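## Task

Read the lot number on the shelf edge beneath each foam block. Any foam block whose number shows up two or more times in the storeroom must end up on the desk, lying fully on it with nothing overhanging its edge. All other foam blocks stay on the shelves they started on. The robot must not topple or be left leaning, or the task fails.

## Robot and tools

Robot: TidyBot++, a wheeled base (0.54 m long, 0.50 m wide, 0.38 m high) carrying one seven-joint arm with a two-finger gripper. There is only one arm, so every arm argument is a single set of values. The shoulder sits 0.12 m ahead of the base centre, 0.68 m above the floor. Segments: upper arm 0.42 m, forearm 0.31 m, hand 0.31 m. Cameras: base_camera (fixed on the base) and wrist_camera (looks along the hand). Objects may occasionally get nudged by outside forces.

Frames: the base frame has its origin on the floor below the base centre, x ahead, y to the left, z up, in metres. hand_pose and hand_target are reported in it, as x, y, z then quaternion qw, qx, qy, qz; the hand point is midway between the finger pads, its z axis runs out along the fingers and the fingers close along its y axis. base_odometry is in the frame the base had at scene start, heading in rad (left positive, -3.142 to 3.142); it counts wheel rotation only, so slip looks like travel and drift of a few cm builds up.

move: one action plus optional cameras and blocking. Parts of an action:
- base: an object of relative offsets from where the base currently is, along its own axes at the start of the command. translate_m (forward +, -2 to 2 m), strafe_m (left +, -2 to 2 m), rotate_rad (counter-clockwise from above +, -6.3 to 6.3 rad). Combined translate and strafe give one straight-line move.
- joints: absolute targets by name, radians. joint_1_rad (any angle; positive turns the arm clockwise seen from above, opposite to heading), joint_2_rad shoulder (-2.249 to 2.249, 0 = upper arm vertical, + leans forward), joint_3_rad (any angle), joint_4_rad elbow (-2.579 to 2.579; with joint_3 at 3.14, negative bends forward), joint_5_rad (any angle), joint_6_rad wrist (-2.099 to 2.099), joint_7_rad (any angle; hand down, + is counter-clockwise from above, 1.57 puts fingers opening left/right). gripper_pos is absolute, 0 open to 1 closed; pad gap is roughly 85 x (1 - gripper_pos) mm. Continuous joints take the short way, so turn in steps below half a revolution.
- target: a list of seven numbers [x, y, z, qw, qx, qy, qz], an absolute hand pose in the base frame, metres. With target, joints may only contain gripper_pos; anything else is refused.
- speeds: caps for this action only: translate_m/strafe_m 0.05 to 0.5 m/s (give one of them for a combined move), rotate_rad 0.1 to 1.57 rad/s.
- cameras: list from base_camera, wrist_camera, all; omitted means all, [] means none.
- blocking: true/omitted waits until everything stops; false returns in about 0.5 s while motion continues, and later moves override only the parts they name.
Move with no action just reports state. Unknown keys make a call invalid; out-of-range values get it refused, and a refusal or an unrequested stop cancels the remaining robot calls in that reply.

wait(seconds 0 to 10, cameras) lets time pass and reports. stop(cameras) brakes all running motion. zoom_image(camera, region [x0, y0, x1, y1] in pixels, top-left origin, at most 504 x 504) enlarges part of the newest image; use it to read lot numbers. read_manual gives licence texts only. finished_scene(scene = current scene number) ends the scene irreversibly; the goal must hold without the robot.

Result lines: move ("done" or the worst status), base_status, joint_status, hand_status (done, moving, off_target, stopped, not_followed, contact_stop, time_out, torque_fault, limit_stop_at_motor_heat), joint_positions, hand_pose, hand_target, base_odometry, base_tilt (degrees, forward/right positive), motor_effort (% of max, peak in brackets), Motor temperatures (per joint), on_its_own, pictures (camera order of images), earlier move, plus warnings such as "joint command not followed", "pose unreachable", "cause:", ARM HIT, MOTOR HOT, OVER-TEMPERATURE FAULT. Base "done" only means the wheels turned enough; a blocked base may report done while short.

Practical notes: the arm starts folded, hand down. Straight-down hand reaches at most about 0.94 m high, only near the base. Targets settle within a few cm; correct by adding (wanted - hand_pose) to the last target. To hold still after a target, resend hand_target, not hand_pose. The arm sags with a load; never command a loaded joint to its read angle. Targets pointing forward low near the base often miss or hit the base; no check stops the arm hitting the base. Closed fingertips reach about 20 mm past the hand point. Closing to 1 squeezes 100 to 150 N; off_target then means something is held.

Avoid: driving or turning while the arm is snagged above about 0.6 m (tipping), reaching far out or swinging sideways while stretched, pushing into furniture (arm keeps pressing, torque faults stop the arm 10 s), dropping or releasing moving objects, hard grips on objects still resting on a surface, fast heavy swings, and long holds with the arm stretched (motor heat; at 75 °C the arm sinks). Back the base away to right a leaning robot.

Each tool is called as a command line: name --argument value for each argument, lists and objects as JSON in quotes; but a table of rows of numbers goes row by row, as --pt "numbers of a row", without its own name.

## Session

move --joints '{"joint_4_rad":-2.3,"joint_6_rad":0.9,"joint_2_rad":-0.6}'

Scene clock: 2.33 s.
Motor temperatures (°C): [38 35 31 37 40 37 42]
move: done
base_odometry: x=+0.000 y=+0.000 heading=+0.000
base_tilt: forward=-0.3 right=+0.6
base_status: not commanded
joint_positions: joint_1_rad=-0.038 joint_2_rad=-0.596 joint_3_rad=+3.113 joint_4_rad=-2.303 joint_5_rad=-0.004 joint_6_rad=+0.845 joint_7_rad=+1.592 gripper_pos=+0.000
joint_status: all done
motor_effort: joint_1_rad=+0(1) joint_2_rad=+0(4) joint_3_rad=+1(1) joint_4_rad=+21(23) joint_5_rad=+1(1) joint_6_rad=+7(10) joint_7_rad=+0(1)
hand_pose: x=+0.4295 y=+0.0279 z=+1.1893 quat_wxyz=(-0.016, +0.418, +0.023, +0.908) (m; base frame)
hand_target: x=+0.4152 y=+0.0272 z=+1.2051 quat_wxyz=(-0.016, +0.389, +0.022, +0.921) (m; base frame)
hand_status: not commanded
pictures: base_camera, wrist_camera
Images, in order (width x height): base_camera 644x364, wrist_camera 644x476.

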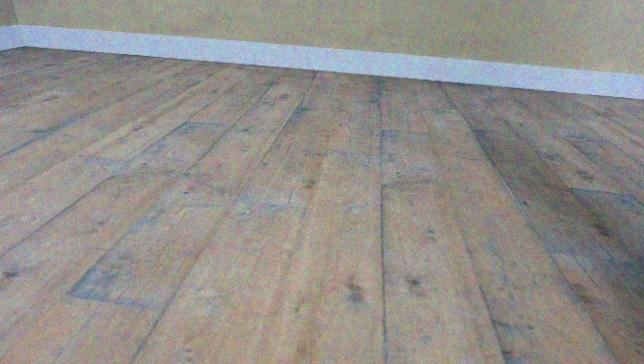

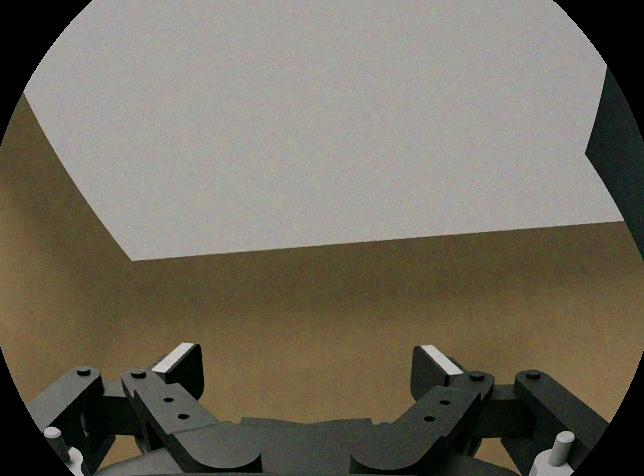

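move --joints '{"joint_6_rad":-0.15}'

move --base '{"rotate_rad":-1.05}'

move --base '{"rotate_rad":-1.05}'

move --base '{"rotate_rad":-1.05}'

move --base '{"rotate_rad":-1.05}'

move --base '{"rotate_rad":-1.05}'

Scene clock: 4.27 s.
Motor temperatures (°C): [38 35 31 37 40 37 42]
move: done
base_odometry: x=+0.000 y=+0.000 heading=+0.000
base_tilt: forward=-0.3 right=+0.6
base_status: not commanded
joint_positions: joint_1_rad=-0.038 joint_2_rad=-0.597 joint_3_rad=+3.113 joint_4_rad=-2.301 joint_5_rad=-0.004 joint_6_rad=-0.107 joint_7_rad=+1.592 gripper_pos=+0.000
joint_status: all done
motor_effort: joint_1_rad=+0(1) joint_2_rad=-1(2) joint_3_rad=+1(1) joint_4_rad=+22(25) joint_5_rad=+1(1) joint_6_rad=+8(10) joint_7_rad=+0(1)
hand_pose: x=+0.4951 y=+0.0287 z=+0.9141 quat_wxyz=(-0.008, +0.786, +0.036, +0.618) (m; base frame)
hand_target: x=+0.4911 y=+0.0283 z=+0.9025 quat_wxyz=(-0.007, +0.798, +0.037, +0.602) (m; base frame)
hand_status: not commanded
pictures: base_camera, wrist_camera
Images, in order (width x height): base_camera 644x364, wrist_camera 644x476.

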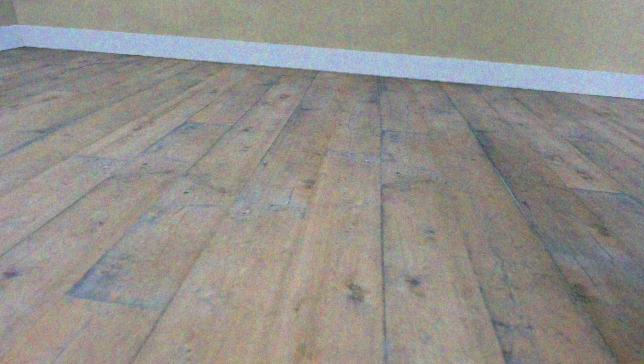

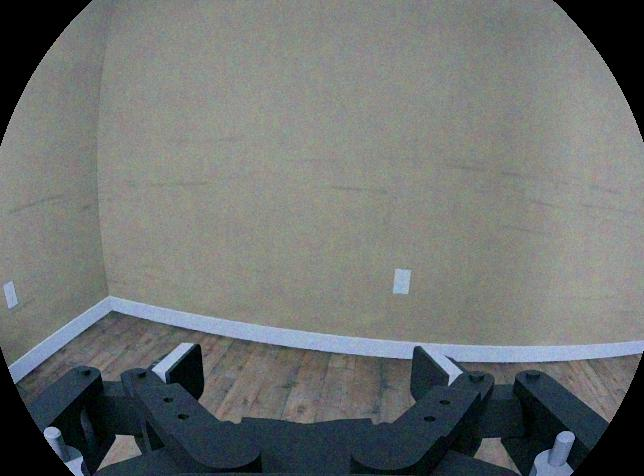

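Scene clock: 6.27 s.
Motor temperatures (°C): [38 35 31 37 40 37 42]
move: done
base_odometry: x=+0.000 y=+0.000 heading=-1.049
base_tilt: forward=-0.3 right=+0.6
base_status: done
joint_positions: joint_1_rad=-0.038 joint_2_rad=-0.597 joint_3_rad=+3.113 joint_4_rad=-2.301 joint_5_rad=-0.004 joint_6_rad=-0.107 joint_7_rad=+1.592 gripper_pos=+0.000
joint_status: not commanded
motor_effort: joint_1_rad=+0(1) joint_2_rad=-1(2) joint_3_rad=+1(2) joint_4_rad=+22(23) joint_5_rad=+1(1) joint_6_rad=+8(9) joint_7_rad=+0(1)
hand_pose: x=+0.4951 y=+0.0284 z=+0.9141 quat_wxyz=(-0.008, +0.786, +0.036, +0.618) (m; base frame)
hand_target: x=+0.4911 y=+0.0283 z=+0.9025 quat_wxyz=(-0.007, +0.798, +0.037, +0.602) (m; base frame)
hand_status: not commanded
pictures: base_camera, wrist_camera
Images, in order (width x height): base_camera 644x364, wrist_camera 644x476.

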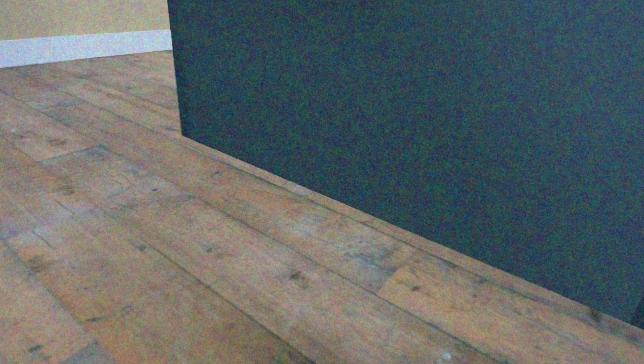

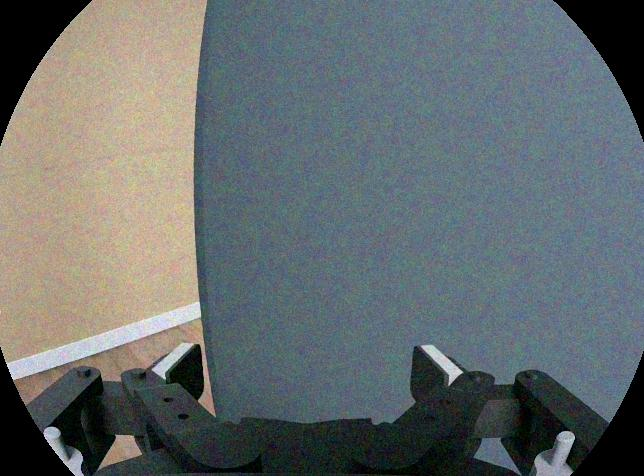

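Scene clock: 8.20 s.
Motor temperatures (°C): [38 35 31 37 40 37 42]
move: done
base_odometry: x=+0.000 y=+0.000 heading=-2.098
base_tilt: forward=-0.3 right=+0.6
base_status: done
joint_positions: joint_1_rad=-0.038 joint_2_rad=-0.597 joint_3_rad=+3.113 joint_4_rad=-2.301 joint_5_rad=-0.004 joint_6_rad=-0.107 joint_7_rad=+1.592 gripper_pos=+0.000
joint_status: not commanded
motor_effort: joint_1_rad=+0(1) joint_2_rad=-1(2) joint_3_rad=+1(2) joint_4_rad=+23(23) joint_5_rad=+0(1) joint_6_rad=+8(9) joint_7_rad=+0(1)
hand_pose: x=+0.4951 y=+0.0284 z=+0.9141 quat_wxyz=(-0.008, +0.786, +0.036, +0.618) (m; base frame)
hand_target: x=+0.4911 y=+0.0283 z=+0.9025 quat_wxyz=(-0.007, +0.798, +0.037, +0.602) (m; base frame)
hand_status: not commanded
pictures: base_camera, wrist_camera
Images, in order (width x height): base_camera 644x364, wrist_camera 644x476.

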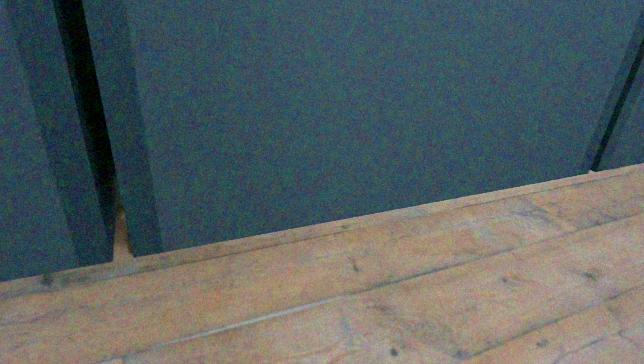

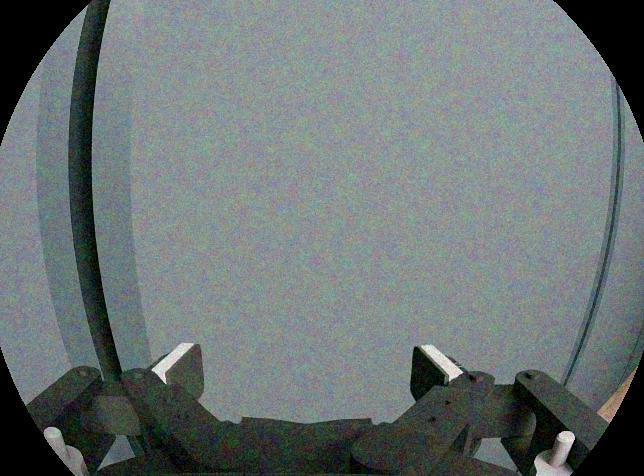

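Scene clock: 10.13 s.
Motor temperatures (°C): [38 35 31 37 40 37 42]
move: done
base_odometry: x=+0.000 y=+0.000 heading=+3.136
base_tilt: forward=-0.3 right=+0.6
base_status: done
joint_positions: joint_1_rad=-0.038 joint_2_rad=-0.597 joint_3_rad=+3.113 joint_4_rad=-2.301 joint_5_rad=-0.004 joint_6_rad=-0.107 joint_7_rad=+1.592 gripper_pos=+0.000
joint_status: not commanded
motor_effort: joint_1_rad=-1(1) joint_2_rad=-1(2) joint_3_rad=+1(2) joint_4_rad=+22(23) joint_5_rad=+1(1) joint_6_rad=+9(9) joint_7_rad=+0(1)
hand_pose: x=+0.4952 y=+0.0284 z=+0.9141 quat_wxyz=(-0.008, +0.786, +0.036, +0.618) (m; base frame)
hand_target: x=+0.4911 y=+0.0283 z=+0.9025 quat_wxyz=(-0.007, +0.798, +0.037, +0.602) (m; base frame)
hand_status: not commanded
pictures: base_camera, wrist_camera
Images, in order (width x height): base_camera 644x364, wrist_camera 644x476.

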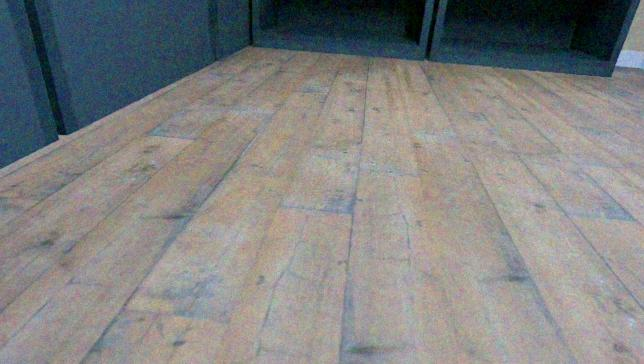

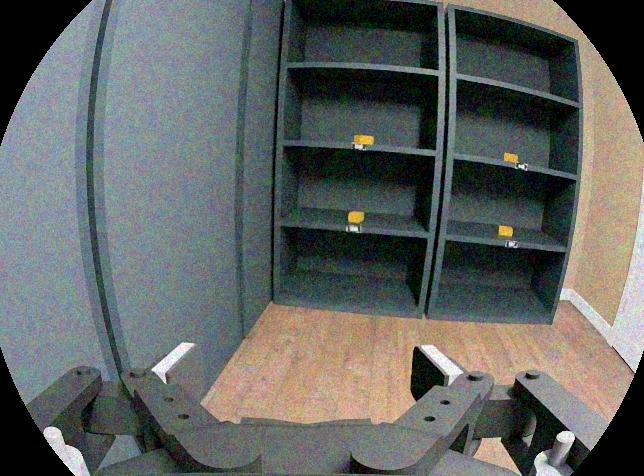

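Scene clock: 12.07 s.
Motor temperatures (°C): [38 35 31 37 40 37 42]
move: done
base_odometry: x=+0.000 y=+0.000 heading=+2.087
base_tilt: forward=-0.3 right=+0.6
base_status: done
joint_positions: joint_1_rad=-0.038 joint_2_rad=-0.597 joint_3_rad=+3.113 joint_4_rad=-2.301 joint_5_rad=-0.004 joint_6_rad=-0.107 joint_7_rad=+1.592 gripper_pos=+0.000
joint_status: not commanded
motor_effort: joint_1_rad=-1(1) joint_2_rad=+0(2) joint_3_rad=+1(3) joint_4_rad=+22(23) joint_5_rad=+1(1) joint_6_rad=+9(9) joint_7_rad=+0(1)
hand_pose: x=+0.4952 y=+0.0283 z=+0.9141 quat_wxyz=(-0.008, +0.786, +0.036, +0.618) (m; base frame)
hand_target: x=+0.4911 y=+0.0283 z=+0.9025 quat_wxyz=(-0.007, +0.798, +0.037, +0.602) (m; base frame)
hand_status: not commanded
pictures: base_camera, wrist_camera
Images, in order (width x height): base_camera 644x364, wrist_camera 644x476.

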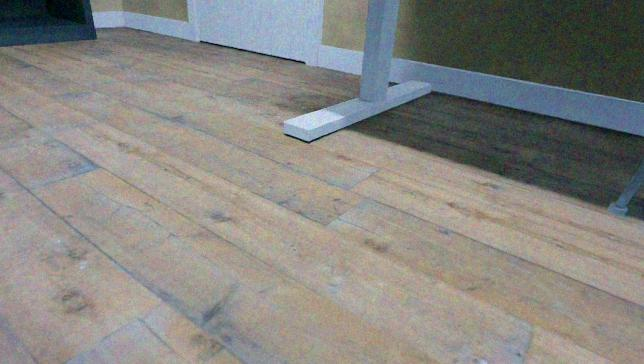

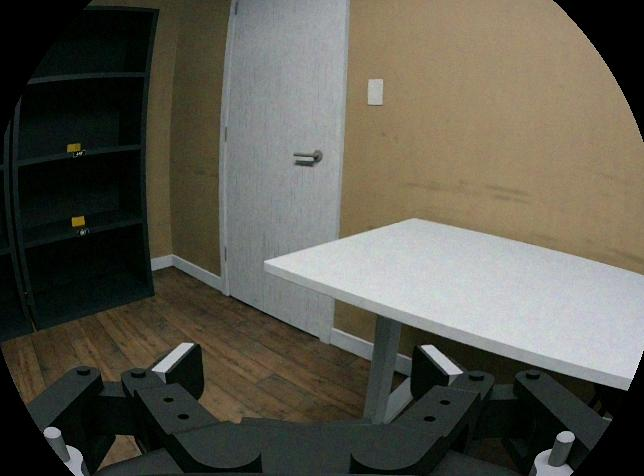

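Scene clock: 14.00 s.
Motor temperatures (°C): [38 35 31 37 40 37 42]
move: done
base_odometry: x=+0.000 y=+0.000 heading=+1.038
base_tilt: forward=-0.3 right=+0.6
base_status: done
joint_positions: joint_1_rad=-0.038 joint_2_rad=-0.597 joint_3_rad=+3.114 joint_4_rad=-2.301 joint_5_rad=-0.004 joint_6_rad=-0.107 joint_7_rad=+1.592 gripper_pos=+0.000
joint_status: not commanded
motor_effort: joint_1_rad=-1(2) joint_2_rad=-1(2) joint_3_rad=+1(2) joint_4_rad=+22(23) joint_5_rad=+1(1) joint_6_rad=+8(9) joint_7_rad=+0(1)
hand_pose: x=+0.4952 y=+0.0283 z=+0.9141 quat_wxyz=(-0.008, +0.786, +0.036, +0.618) (m; base frame)
hand_target: x=+0.4911 y=+0.0283 z=+0.9025 quat_wxyz=(-0.007, +0.798, +0.037, +0.602) (m; base frame)
hand_status: not commanded
pictures: base_camera, wrist_camera
Images, in order (width x height): base_camera 644x364, wrist_camera 644x476.

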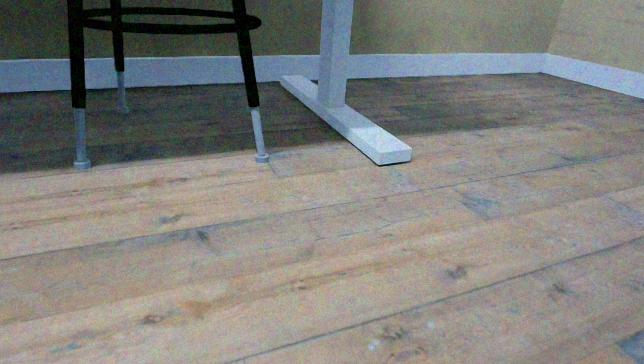

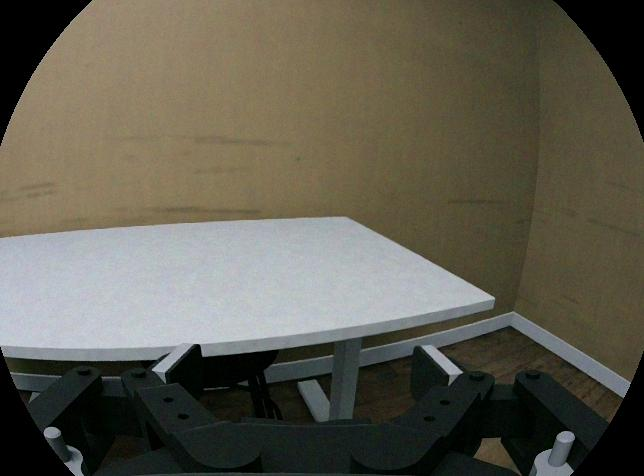

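move --base '{"rotate_rad":2.1}'

move --base '{"translate_m":1.2}'

zoom_image --camera "wrist_camera" --region '[250, 100, 430, 260]'

zoom_image --camera "wrist_camera" --region '[430, 100, 610, 280]'

Scene clock: 17.00 s.
Motor temperatures (°C): [38 35 31 37 40 37 42]
move: done
base_odometry: x=+0.000 y=+0.000 heading=+3.137
base_tilt: forward=-0.3 right=+0.6
base_status: done
joint_positions: joint_1_rad=-0.038 joint_2_rad=-0.597 joint_3_rad=+3.114 joint_4_rad=-2.301 joint_5_rad=-0.004 joint_6_rad=-0.107 joint_7_rad=+1.592 gripper_pos=+0.000
joint_status: not commanded
motor_effort: joint_1_rad=+0(2) joint_2_rad=-2(2) joint_3_rad=+1(2) joint_4_rad=+23(23) joint_5_rad=+1(1) joint_6_rad=+9(9) joint_7_rad=+0(1)
hand_pose: x=+0.4952 y=+0.0280 z=+0.9141 quat_wxyz=(-0.008, +0.786, +0.035, +0.618) (m; base frame)
hand_target: x=+0.4911 y=+0.0283 z=+0.9025 quat_wxyz=(-0.007, +0.798, +0.037, +0.602) (m; base frame)
hand_status: not commanded
pictures: base_camera, wrist_camera
Images, in order (width x height): base_camera 644x364, wrist_camera 644x476.

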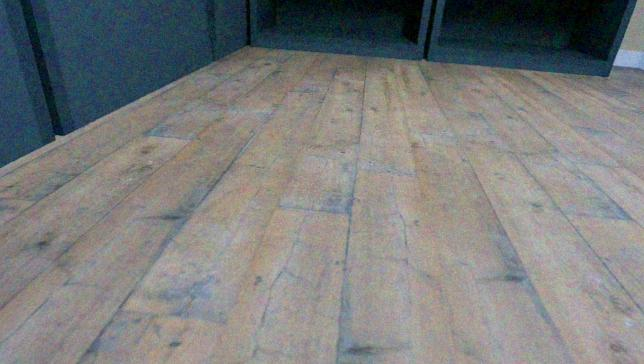

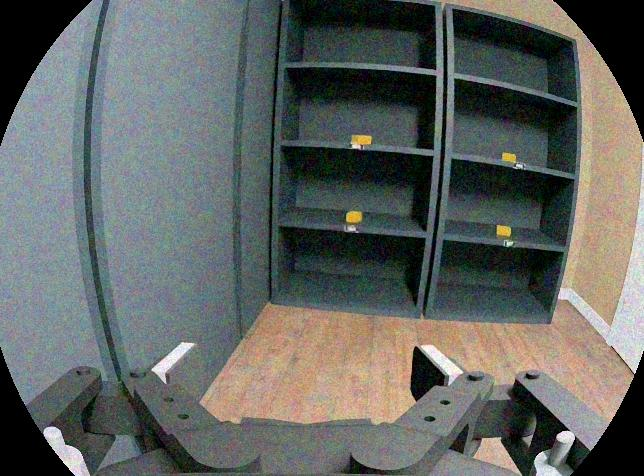

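Scene clock: 20.77 s.
Motor temperatures (°C): [38 35 31 37 40 37 42]
move: done
base_odometry: x=-1.200 y=+0.005 heading=+3.138
base_tilt: forward=-0.3 right=+0.6
base_status: done
joint_positions: joint_1_rad=-0.038 joint_2_rad=-0.599 joint_3_rad=+3.114 joint_4_rad=-2.301 joint_5_rad=-0.004 joint_6_rad=-0.107 joint_7_rad=+1.592 gripper_pos=+0.000
joint_status: not commanded
motor_effort: joint_1_rad=+0(1) joint_2_rad=-1(3) joint_3_rad=+1(2) joint_4_rad=+22(23) joint_5_rad=+1(1) joint_6_rad=+8(9) joint_7_rad=+0(1)
hand_pose: x=+0.4948 y=+0.0280 z=+0.9144 quat_wxyz=(-0.008, +0.785, +0.035, +0.618) (m; base frame)
hand_target: x=+0.4911 y=+0.0283 z=+0.9025 quat_wxyz=(-0.007, +0.798, +0.037, +0.602) (m; base frame)
hand_status: not commanded
pictures: base_camera, wrist_camera
Images, in order (width x height): base_camera 644x364, wrist_camera 644x476.

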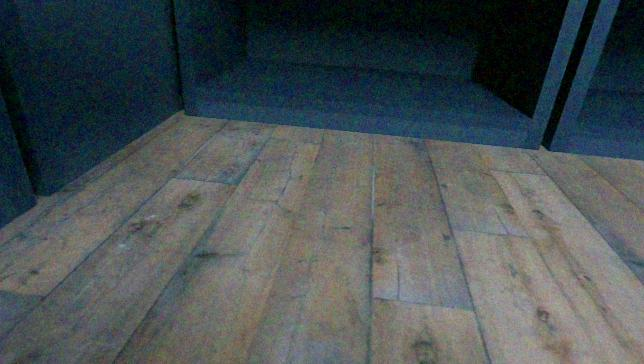

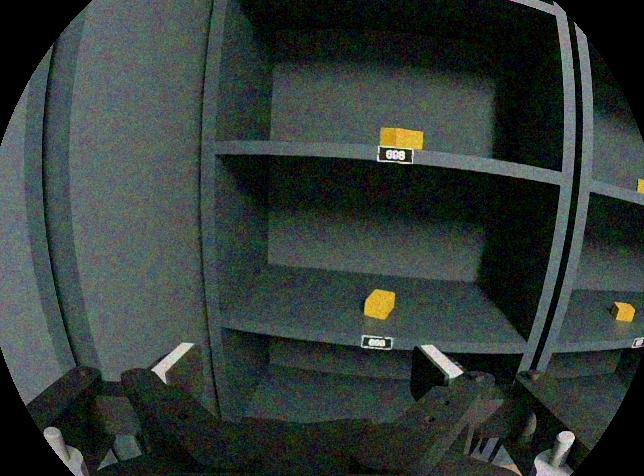

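Scaled by 2.800.

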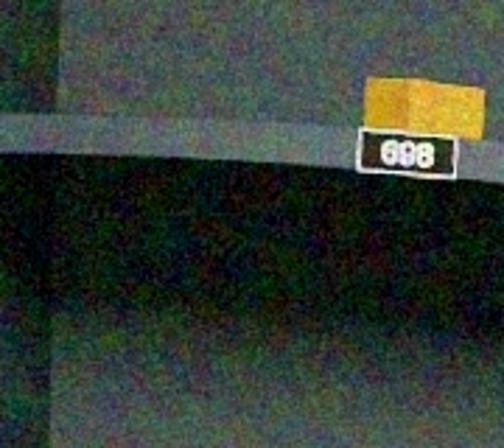

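Scaled by 2.800.

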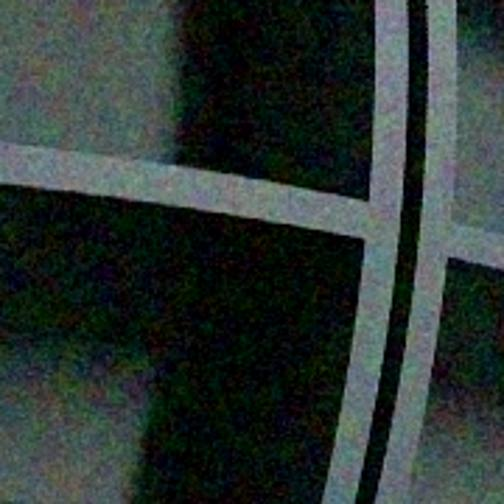

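zoom_image --camera "wrist_camera" --region '[330, 280, 430, 360]'

move --base '{"strafe_m":-0.75}'

zoom_image --camera "wrist_camera" --region '[330, 120, 490, 360]'

Scaled by 5.040.

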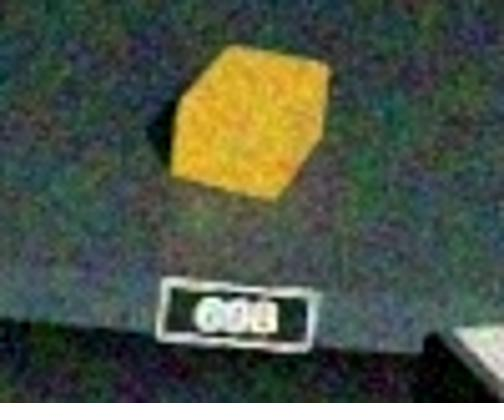

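Scene clock: 23.83 s.
Motor temperatures (°C): [38 35 31 37 40 37 42]
move: done
base_odometry: x=-1.198 y=+0.755 heading=+3.139
base_tilt: forward=-0.4 right=+0.6
base_status: done
joint_positions: joint_1_rad=-0.038 joint_2_rad=-0.599 joint_3_rad=+3.114 joint_4_rad=-2.301 joint_5_rad=-0.004 joint_6_rad=-0.107 joint_7_rad=+1.592 gripper_pos=+0.000
joint_status: not commanded
motor_effort: joint_1_rad=+0(1) joint_2_rad=-2(2) joint_3_rad=+1(3) joint_4_rad=+22(23) joint_5_rad=+1(1) joint_6_rad=+9(9) joint_7_rad=+0(1)
hand_pose: x=+0.4948 y=+0.0281 z=+0.9144 quat_wxyz=(-0.008, +0.785, +0.035, +0.618) (m; base frame)
hand_target: x=+0.4911 y=+0.0283 z=+0.9025 quat_wxyz=(-0.007, +0.798, +0.037, +0.602) (m; base frame)
hand_status: not commanded
pictures: base_camera, wrist_camera
Images, in order (width x height): base_camera 644x364, wrist_camera 644x476.

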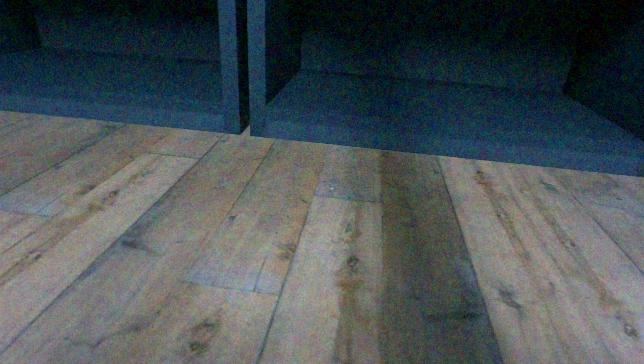

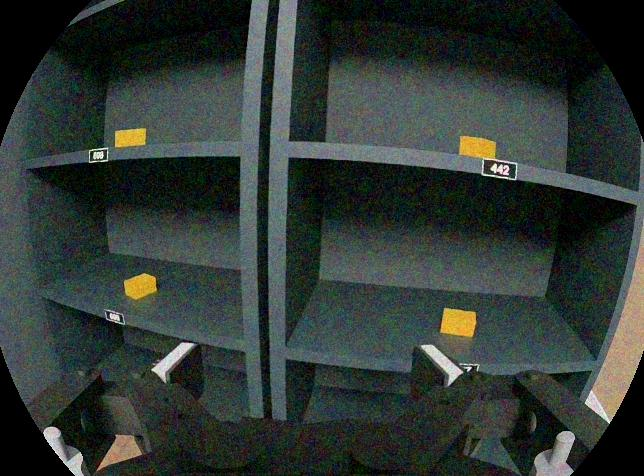

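Scaled by 2.100.

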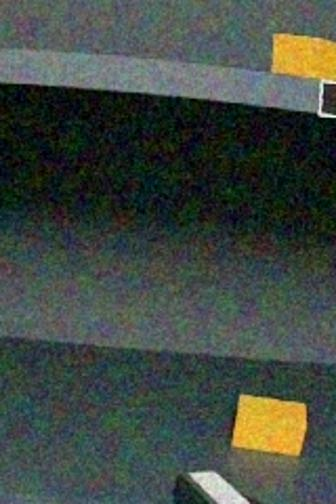

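move --joints '{"joint_6_rad":-0.5}'

zoom_image --camera "wrist_camera" --region '[60, 100, 180, 220]'

zoom_image --camera "wrist_camera" --region '[420, 160, 560, 300]'

Scene clock: 25.17 s.
Motor temperatures (°C): [38 35 31 37 40 37 42]
move: done
base_odometry: x=-1.198 y=+0.755 heading=+3.139
base_tilt: forward=-0.4 right=+0.6
base_status: not commanded
joint_positions: joint_1_rad=-0.038 joint_2_rad=-0.599 joint_3_rad=+3.114 joint_4_rad=-2.299 joint_5_rad=-0.004 joint_6_rad=-0.458 joint_7_rad=+1.592 gripper_pos=+0.000
joint_status: all done
motor_effort: joint_1_rad=+0(1) joint_2_rad=+0(2) joint_3_rad=+1(1) joint_4_rad=+22(24) joint_5_rad=+1(1) joint_6_rad=+7(9) joint_7_rad=+0(1)
hand_pose: x=+0.4517 y=+0.0244 z=+0.8162 quat_wxyz=(-0.004, +0.881, +0.039, +0.472) (m; base frame)
hand_target: x=+0.4437 y=+0.0242 z=+0.8051 quat_wxyz=(-0.004, +0.890, +0.039, +0.454) (m; base frame)
hand_status: not commanded
pictures: base_camera, wrist_camera
Images, in order (width x height): base_camera 644x364, wrist_camera 644x476.

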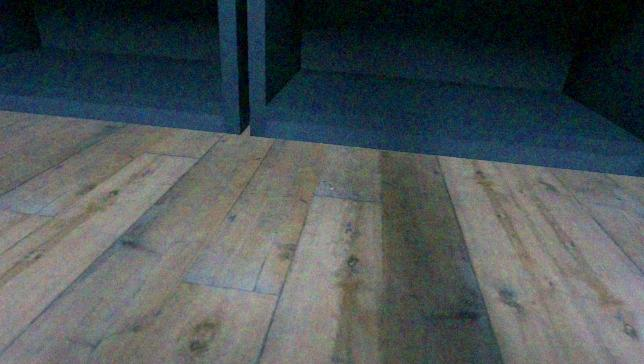

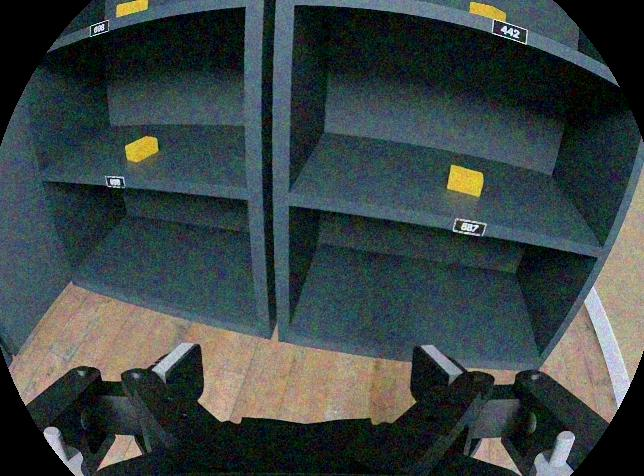

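Scaled by 4.200.

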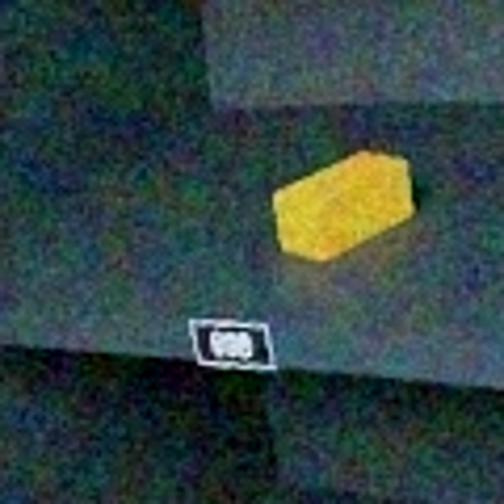

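Scaled by 3.600.

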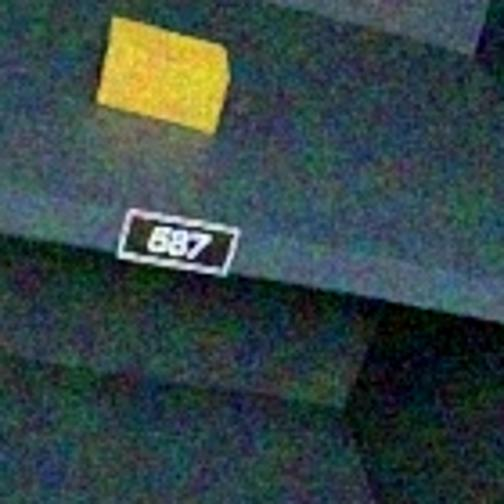

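move --base '{"strafe_m":0.65,"translate_m":0.2}'

zoom_image --camera "wrist_camera" --region '[300, 180, 400, 280]'

zoom_image --camera "wrist_camera" --region '[500, 180, 644, 280]'

Scene clock: 28.13 s.
Motor temperatures (°C): [38 35 31 37 40 37 42]
move: done
base_odometry: x=-1.400 y=+0.106 heading=+3.138
base_tilt: forward=-0.3 right=+0.6
base_status: done
joint_positions: joint_1_rad=-0.038 joint_2_rad=-0.599 joint_3_rad=+3.114 joint_4_rad=-2.299 joint_5_rad=-0.004 joint_6_rad=-0.460 joint_7_rad=+1.592 gripper_pos=+0.000
joint_status: not commanded
motor_effort: joint_1_rad=-1(1) joint_2_rad=+0(2) joint_3_rad=+1(2) joint_4_rad=+22(23) joint_5_rad=+1(1) joint_6_rad=+8(8) joint_7_rad=-1(1)
hand_pose: x=+0.4513 y=+0.0244 z=+0.8160 quat_wxyz=(-0.004, +0.881, +0.039, +0.472) (m; base frame)
hand_target: x=+0.4437 y=+0.0242 z=+0.8051 quat_wxyz=(-0.004, +0.890, +0.039, +0.454) (m; base frame)
hand_status: not commanded
pictures: base_camera, wrist_camera
Images, in order (width x height): base_camera 644x364, wrist_camera 644x476.

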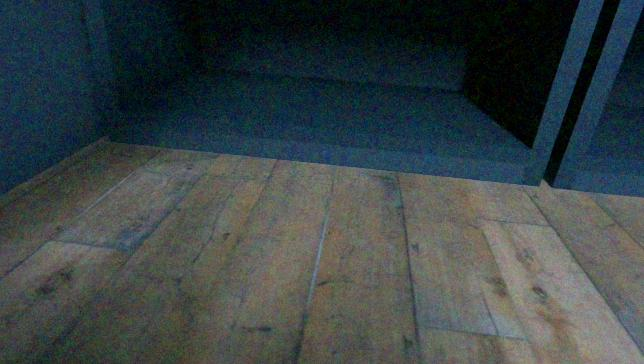

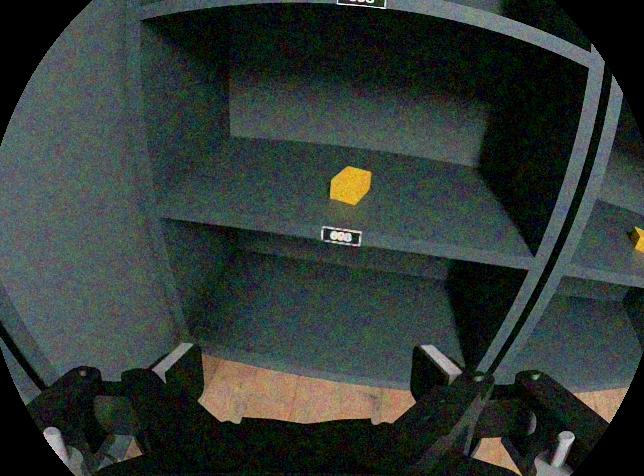

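Scaled by 5.040.

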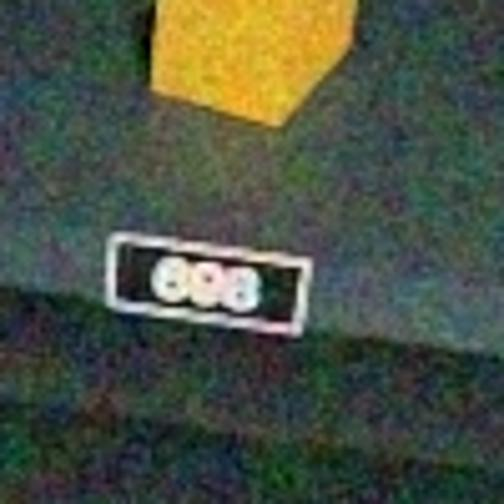

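Scaled by 3.500.

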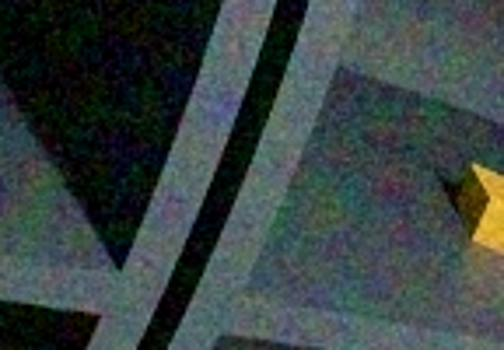

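move --base '{"translate_m":-2.0}' --joints '{"joint_6_rad":-0.25}' --cameras '[]'

move --base '{"rotate_rad":1.9,"translate_m":-0.7}'

Scene clock: 33.73 s.
Motor temperatures (°C): [38 35 31 37 40 37 42]
move: done
base_odometry: x=+0.600 y=+0.099 heading=+3.138
base_tilt: forward=-0.4 right=+0.6
base_status: done
joint_positions: joint_1_rad=-0.038 joint_2_rad=-0.599 joint_3_rad=+3.114 joint_4_rad=-2.292 joint_5_rad=-0.004 joint_6_rad=-0.266 joint_7_rad=+1.592 gripper_pos=+0.000
joint_status: all done
motor_effort: joint_1_rad=-1(1) joint_2_rad=-1(3) joint_3_rad=+1(1) joint_4_rad=+22(24) joint_5_rad=+1(1) joint_6_rad=+8(9) joint_7_rad=+0(1)
hand_pose: x=+0.4808 y=+0.0268 z=+0.8733 quat_wxyz=(-0.006, +0.829, +0.037, +0.558) (m; base frame)
hand_target: x=+0.4811 y=+0.0273 z=+0.8730 quat_wxyz=(-0.006, +0.827, +0.037, +0.561) (m; base frame)
hand_status: not commanded
pictures: none
No camera images: "cameras" was empty.

Scene clock: 36.77 s.
Motor temperatures (°C): [38 35 31 37 40 37 42]
move: done
base_odometry: x=+1.300 y=+0.097 heading=-1.244
base_tilt: forward=-0.4 right=+0.6
base_status: done
joint_positions: joint_1_rad=-0.038 joint_2_rad=-0.599 joint_3_rad=+3.114 joint_4_rad=-2.292 joint_5_rad=-0.004 joint_6_rad=-0.266 joint_7_rad=+1.592 gripper_pos=+0.000
joint_status: not commanded
motor_effort: joint_1_rad=-1(1) joint_2_rad=+0(4) joint_3_rad=+1(3) joint_4_rad=+22(23) joint_5_rad=+1(1) joint_6_rad=+8(9) joint_7_rad=+0(1)
hand_pose: x=+0.4809 y=+0.0268 z=+0.8731 quat_wxyz=(-0.006, +0.829, +0.037, +0.558) (m; base frame)
hand_target: x=+0.4811 y=+0.0273 z=+0.8730 quat_wxyz=(-0.006, +0.827, +0.037, +0.561) (m; base frame)
hand_status: not commanded
pictures: base_camera, wrist_camera
Images, in order (width x height): base_camera 644x364, wrist_camera 644x476.

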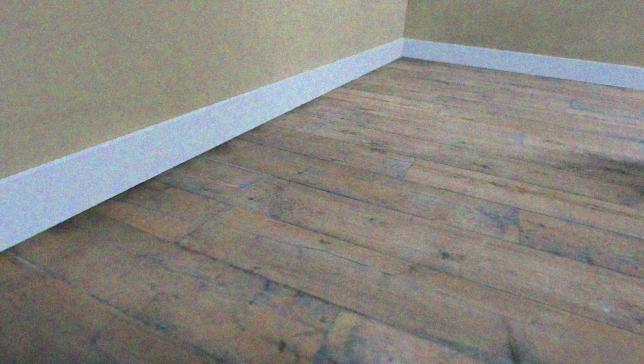

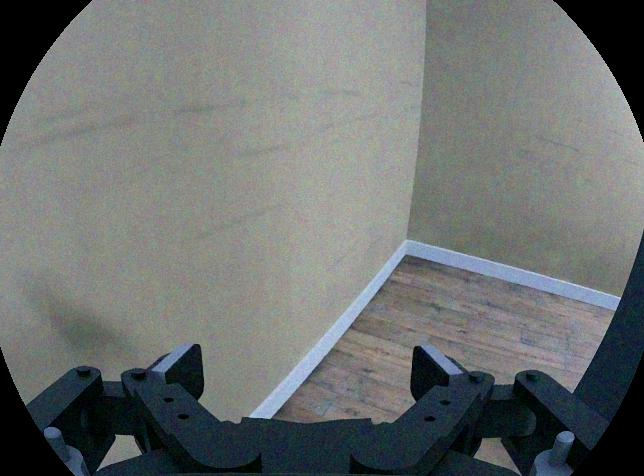

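move --base '{"rotate_rad":-0.33}'

Scene clock: 38.13 s.
Motor temperatures (°C): [38 35 31 37 40 37 42]
move: done
base_odometry: x=+1.301 y=+0.097 heading=-1.574
base_tilt: forward=-0.4 right=+0.6
base_status: done
joint_positions: joint_1_rad=-0.038 joint_2_rad=-0.599 joint_3_rad=+3.114 joint_4_rad=-2.292 joint_5_rad=-0.004 joint_6_rad=-0.266 joint_7_rad=+1.592 gripper_pos=+0.000
joint_status: not commanded
motor_effort: joint_1_rad=-1(1) joint_2_rad=-1(2) joint_3_rad=+1(2) joint_4_rad=+22(23) joint_5_rad=+1(1) joint_6_rad=+8(9) joint_7_rad=+0(1)
hand_pose: x=+0.4809 y=+0.0268 z=+0.8731 quat_wxyz=(-0.006, +0.829, +0.037, +0.558) (m; base frame)
hand_target: x=+0.4811 y=+0.0273 z=+0.8730 quat_wxyz=(-0.006, +0.827, +0.037, +0.561) (m; base frame)
hand_status: not commanded
pictures: base_camera, wrist_camera
Images, in order (width x height): base_camera 644x364, wrist_camera 644x476.

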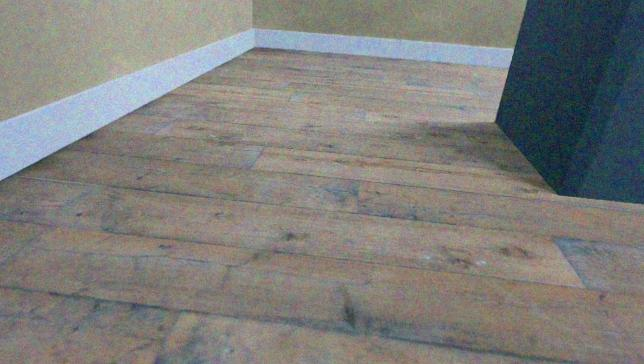

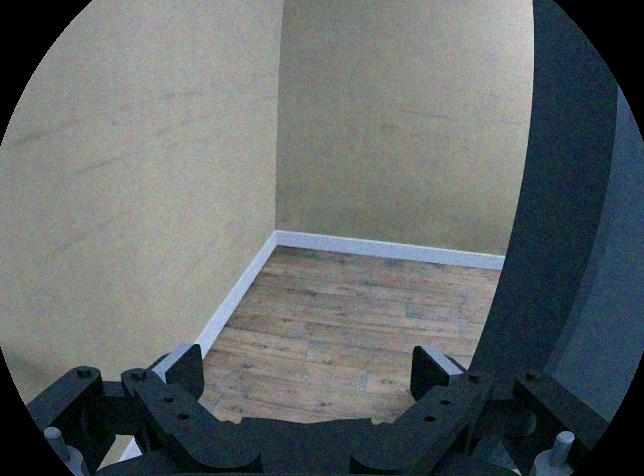

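move --base '{"translate_m":1.15,"strafe_m":0.07}'

Scene clock: 42.07 s.
Motor temperatures (°C): [38 35 31 37 40 37 42]
move: done
base_odometry: x=+1.367 y=-1.054 heading=-1.575
base_tilt: forward=-0.3 right=+0.6
base_status: done
joint_positions: joint_1_rad=-0.038 joint_2_rad=-0.600 joint_3_rad=+3.114 joint_4_rad=-2.292 joint_5_rad=-0.004 joint_6_rad=-0.266 joint_7_rad=+1.592 gripper_pos=+0.000
joint_status: not commanded
motor_effort: joint_1_rad=+0(1) joint_2_rad=-1(3) joint_3_rad=+1(2) joint_4_rad=+22(23) joint_5_rad=+1(1) joint_6_rad=+8(9) joint_7_rad=+0(1)
hand_pose: x=+0.4807 y=+0.0268 z=+0.8734 quat_wxyz=(-0.006, +0.829, +0.037, +0.558) (m; base frame)
hand_target: x=+0.4811 y=+0.0273 z=+0.8730 quat_wxyz=(-0.006, +0.827, +0.037, +0.561) (m; base frame)
hand_status: not commanded
pictures: base_camera, wrist_camera
Images, in order (width x height): base_camera 644x364, wrist_camera 644x476.

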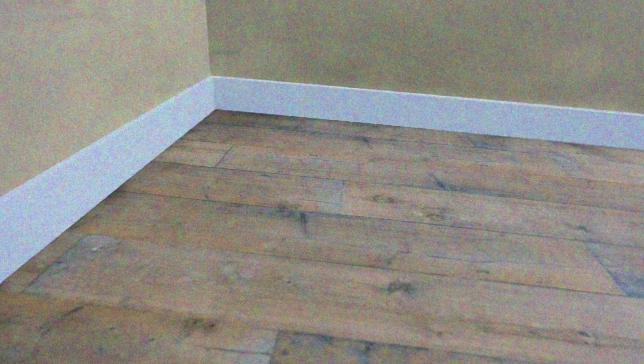

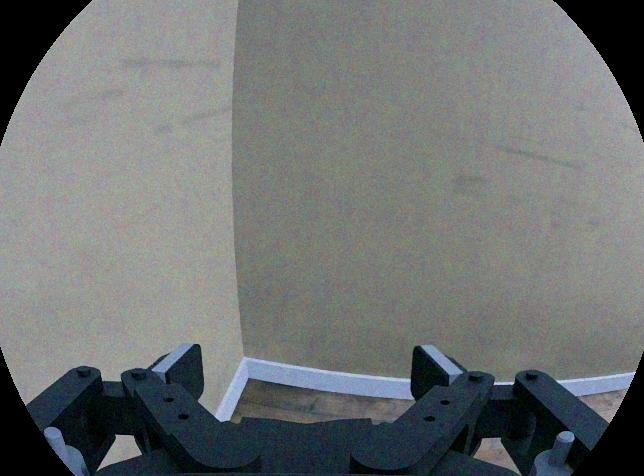

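move --base '{"translate_m":0.38}' --cameras '[]'

move --base '{"rotate_rad":-1.2}'

Scene clock: 44.50 s.
Motor temperatures (°C): [38 35 31 37 40 37 42]
move: done
base_odometry: x=+1.366 y=-1.434 heading=-1.574
base_tilt: forward=-0.3 right=+0.6
base_status: done
joint_positions: joint_1_rad=-0.038 joint_2_rad=-0.597 joint_3_rad=+3.114 joint_4_rad=-2.292 joint_5_rad=-0.004 joint_6_rad=-0.266 joint_7_rad=+1.592 gripper_pos=+0.000
joint_status: not commanded
motor_effort: joint_1_rad=+0(1) joint_2_rad=-1(4) joint_3_rad=+1(2) joint_4_rad=+22(23) joint_5_rad=+1(1) joint_6_rad=+8(9) joint_7_rad=+0(1)
hand_pose: x=+0.4812 y=+0.0268 z=+0.8725 quat_wxyz=(-0.006, +0.830, +0.037, +0.557) (m; base frame)
hand_target: x=+0.4811 y=+0.0273 z=+0.8730 quat_wxyz=(-0.006, +0.827, +0.037, +0.561) (m; base frame)
hand_status: not commanded
pictures: none
No camera images: "cameras" was empty.

Scene clock: 46.53 s.
Motor temperatures (°C): [38 35 31 37 40 37 42]
move: done
base_odometry: x=+1.366 y=-1.434 heading=-2.773
base_tilt: forward=-0.3 right=+0.6
base_status: done
joint_positions: joint_1_rad=-0.038 joint_2_rad=-0.597 joint_3_rad=+3.114 joint_4_rad=-2.292 joint_5_rad=-0.004 joint_6_rad=-0.266 joint_7_rad=+1.592 gripper_pos=+0.000
joint_status: not commanded
motor_effort: joint_1_rad=+0(1) joint_2_rad=-1(2) joint_3_rad=+1(2) joint_4_rad=+22(23) joint_5_rad=+1(1) joint_6_rad=+8(9) joint_7_rad=+0(1)
hand_pose: x=+0.4812 y=+0.0268 z=+0.8725 quat_wxyz=(-0.006, +0.830, +0.037, +0.557) (m; base frame)
hand_target: x=+0.4811 y=+0.0273 z=+0.8730 quat_wxyz=(-0.006, +0.827, +0.037, +0.561) (m; base frame)
hand_status: not commanded
pictures: base_camera, wrist_camera
Images, in order (width x height): base_camera 644x364, wrist_camera 644x476.

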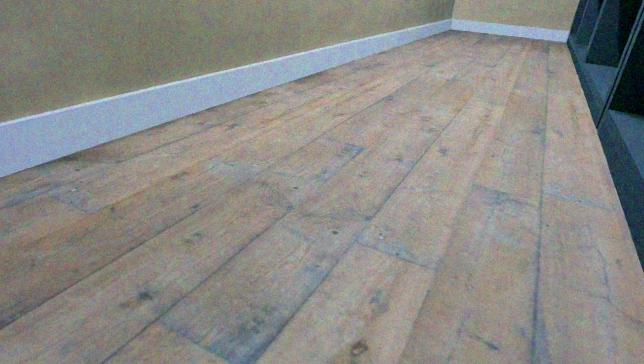

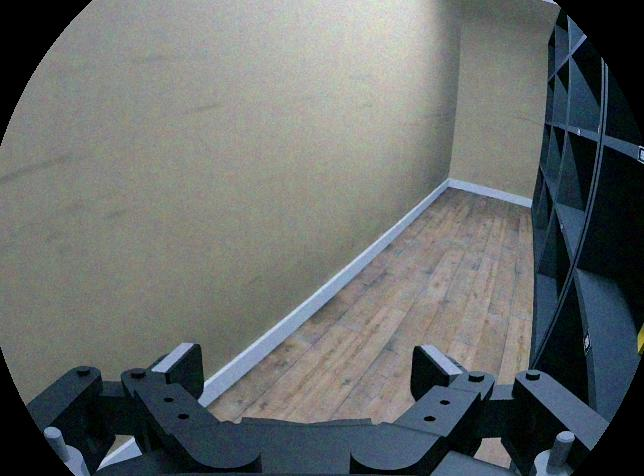

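move --base '{"rotate_rad":-1.94}' --cameras '[]'

move --base '{"translate_m":-0.4}' --cameras '[]'

move --base '{"strafe_m":0.75}'

Scene clock: 49.33 s.
Motor temperatures (°C): [38 35 31 37 40 37 42]
move: done
base_odometry: x=+1.366 y=-1.434 heading=+1.571
base_tilt: forward=-0.3 right=+0.6
base_status: done
joint_positions: joint_1_rad=-0.038 joint_2_rad=-0.597 joint_3_rad=+3.114 joint_4_rad=-2.292 joint_5_rad=-0.004 joint_6_rad=-0.266 joint_7_rad=+1.592 gripper_pos=+0.000
joint_status: not commanded
motor_effort: joint_1_rad=+0(1) joint_2_rad=-1(2) joint_3_rad=+1(3) joint_4_rad=+22(23) joint_5_rad=+1(1) joint_6_rad=+8(9) joint_7_rad=+0(1)
hand_pose: x=+0.4812 y=+0.0268 z=+0.8725 quat_wxyz=(-0.006, +0.830, +0.037, +0.557) (m; base frame)
hand_target: x=+0.4811 y=+0.0273 z=+0.8730 quat_wxyz=(-0.006, +0.827, +0.037, +0.561) (m; base frame)
hand_status: not commanded
pictures: none
No camera images: "cameras" was empty.

Scene clock: 51.50 s.
Motor temperatures (°C): [38 35 31 37 40 37 42]
move: done
base_odometry: x=+1.366 y=-1.834 heading=+1.570
base_tilt: forward=-0.4 right=+0.6
base_status: done
joint_positions: joint_1_rad=-0.038 joint_2_rad=-0.602 joint_3_rad=+3.114 joint_4_rad=-2.292 joint_5_rad=-0.004 joint_6_rad=-0.266 joint_7_rad=+1.592 gripper_pos=+0.000
joint_status: not commanded
motor_effort: joint_1_rad=+0(1) joint_2_rad=-1(4) joint_3_rad=+1(1) joint_4_rad=+22(23) joint_5_rad=+1(1) joint_6_rad=+7(9) joint_7_rad=+0(1)
hand_pose: x=+0.4803 y=+0.0268 z=+0.8741 quat_wxyz=(-0.006, +0.829, +0.037, +0.559) (m; base frame)
hand_target: x=+0.4811 y=+0.0273 z=+0.8730 quat_wxyz=(-0.006, +0.827, +0.037, +0.561) (m; base frame)
hand_status: not commanded
pictures: none
No camera images: "cameras" was empty.

Scene clock: 54.37 s.
Motor temperatures (°C): [38 35 31 37 40 37 42]
move: done
base_odometry: x=+0.616 y=-1.834 heading=+1.571
base_tilt: forward=-0.4 right=+0.6
base_status: done
joint_positions: joint_1_rad=-0.038 joint_2_rad=-0.602 joint_3_rad=+3.114 joint_4_rad=-2.292 joint_5_rad=-0.004 joint_6_rad=-0.266 joint_7_rad=+1.592 gripper_pos=+0.000
joint_status: not commanded
motor_effort: joint_1_rad=+0(1) joint_2_rad=-1(2) joint_3_rad=+1(3) joint_4_rad=+22(23) joint_5_rad=+1(1) joint_6_rad=+9(9) joint_7_rad=+0(1)
hand_pose: x=+0.4804 y=+0.0268 z=+0.8741 quat_wxyz=(-0.006, +0.829, +0.037, +0.559) (m; base frame)
hand_target: x=+0.4811 y=+0.0273 z=+0.8730 quat_wxyz=(-0.006, +0.827, +0.037, +0.561) (m; base frame)
hand_status: not commanded
pictures: base_camera, wrist_camera
Images, in order (width x height): base_camera 644x364, wrist_camera 644x476.

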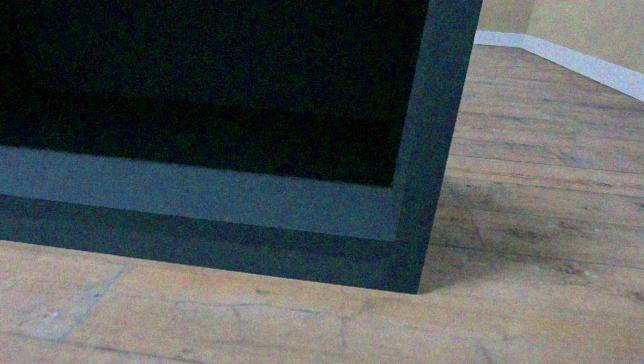

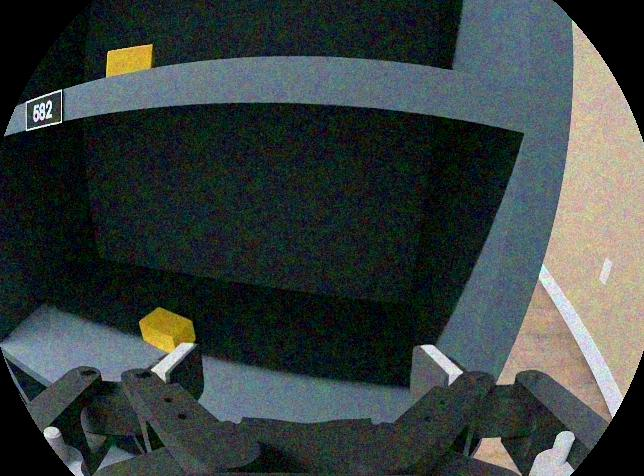

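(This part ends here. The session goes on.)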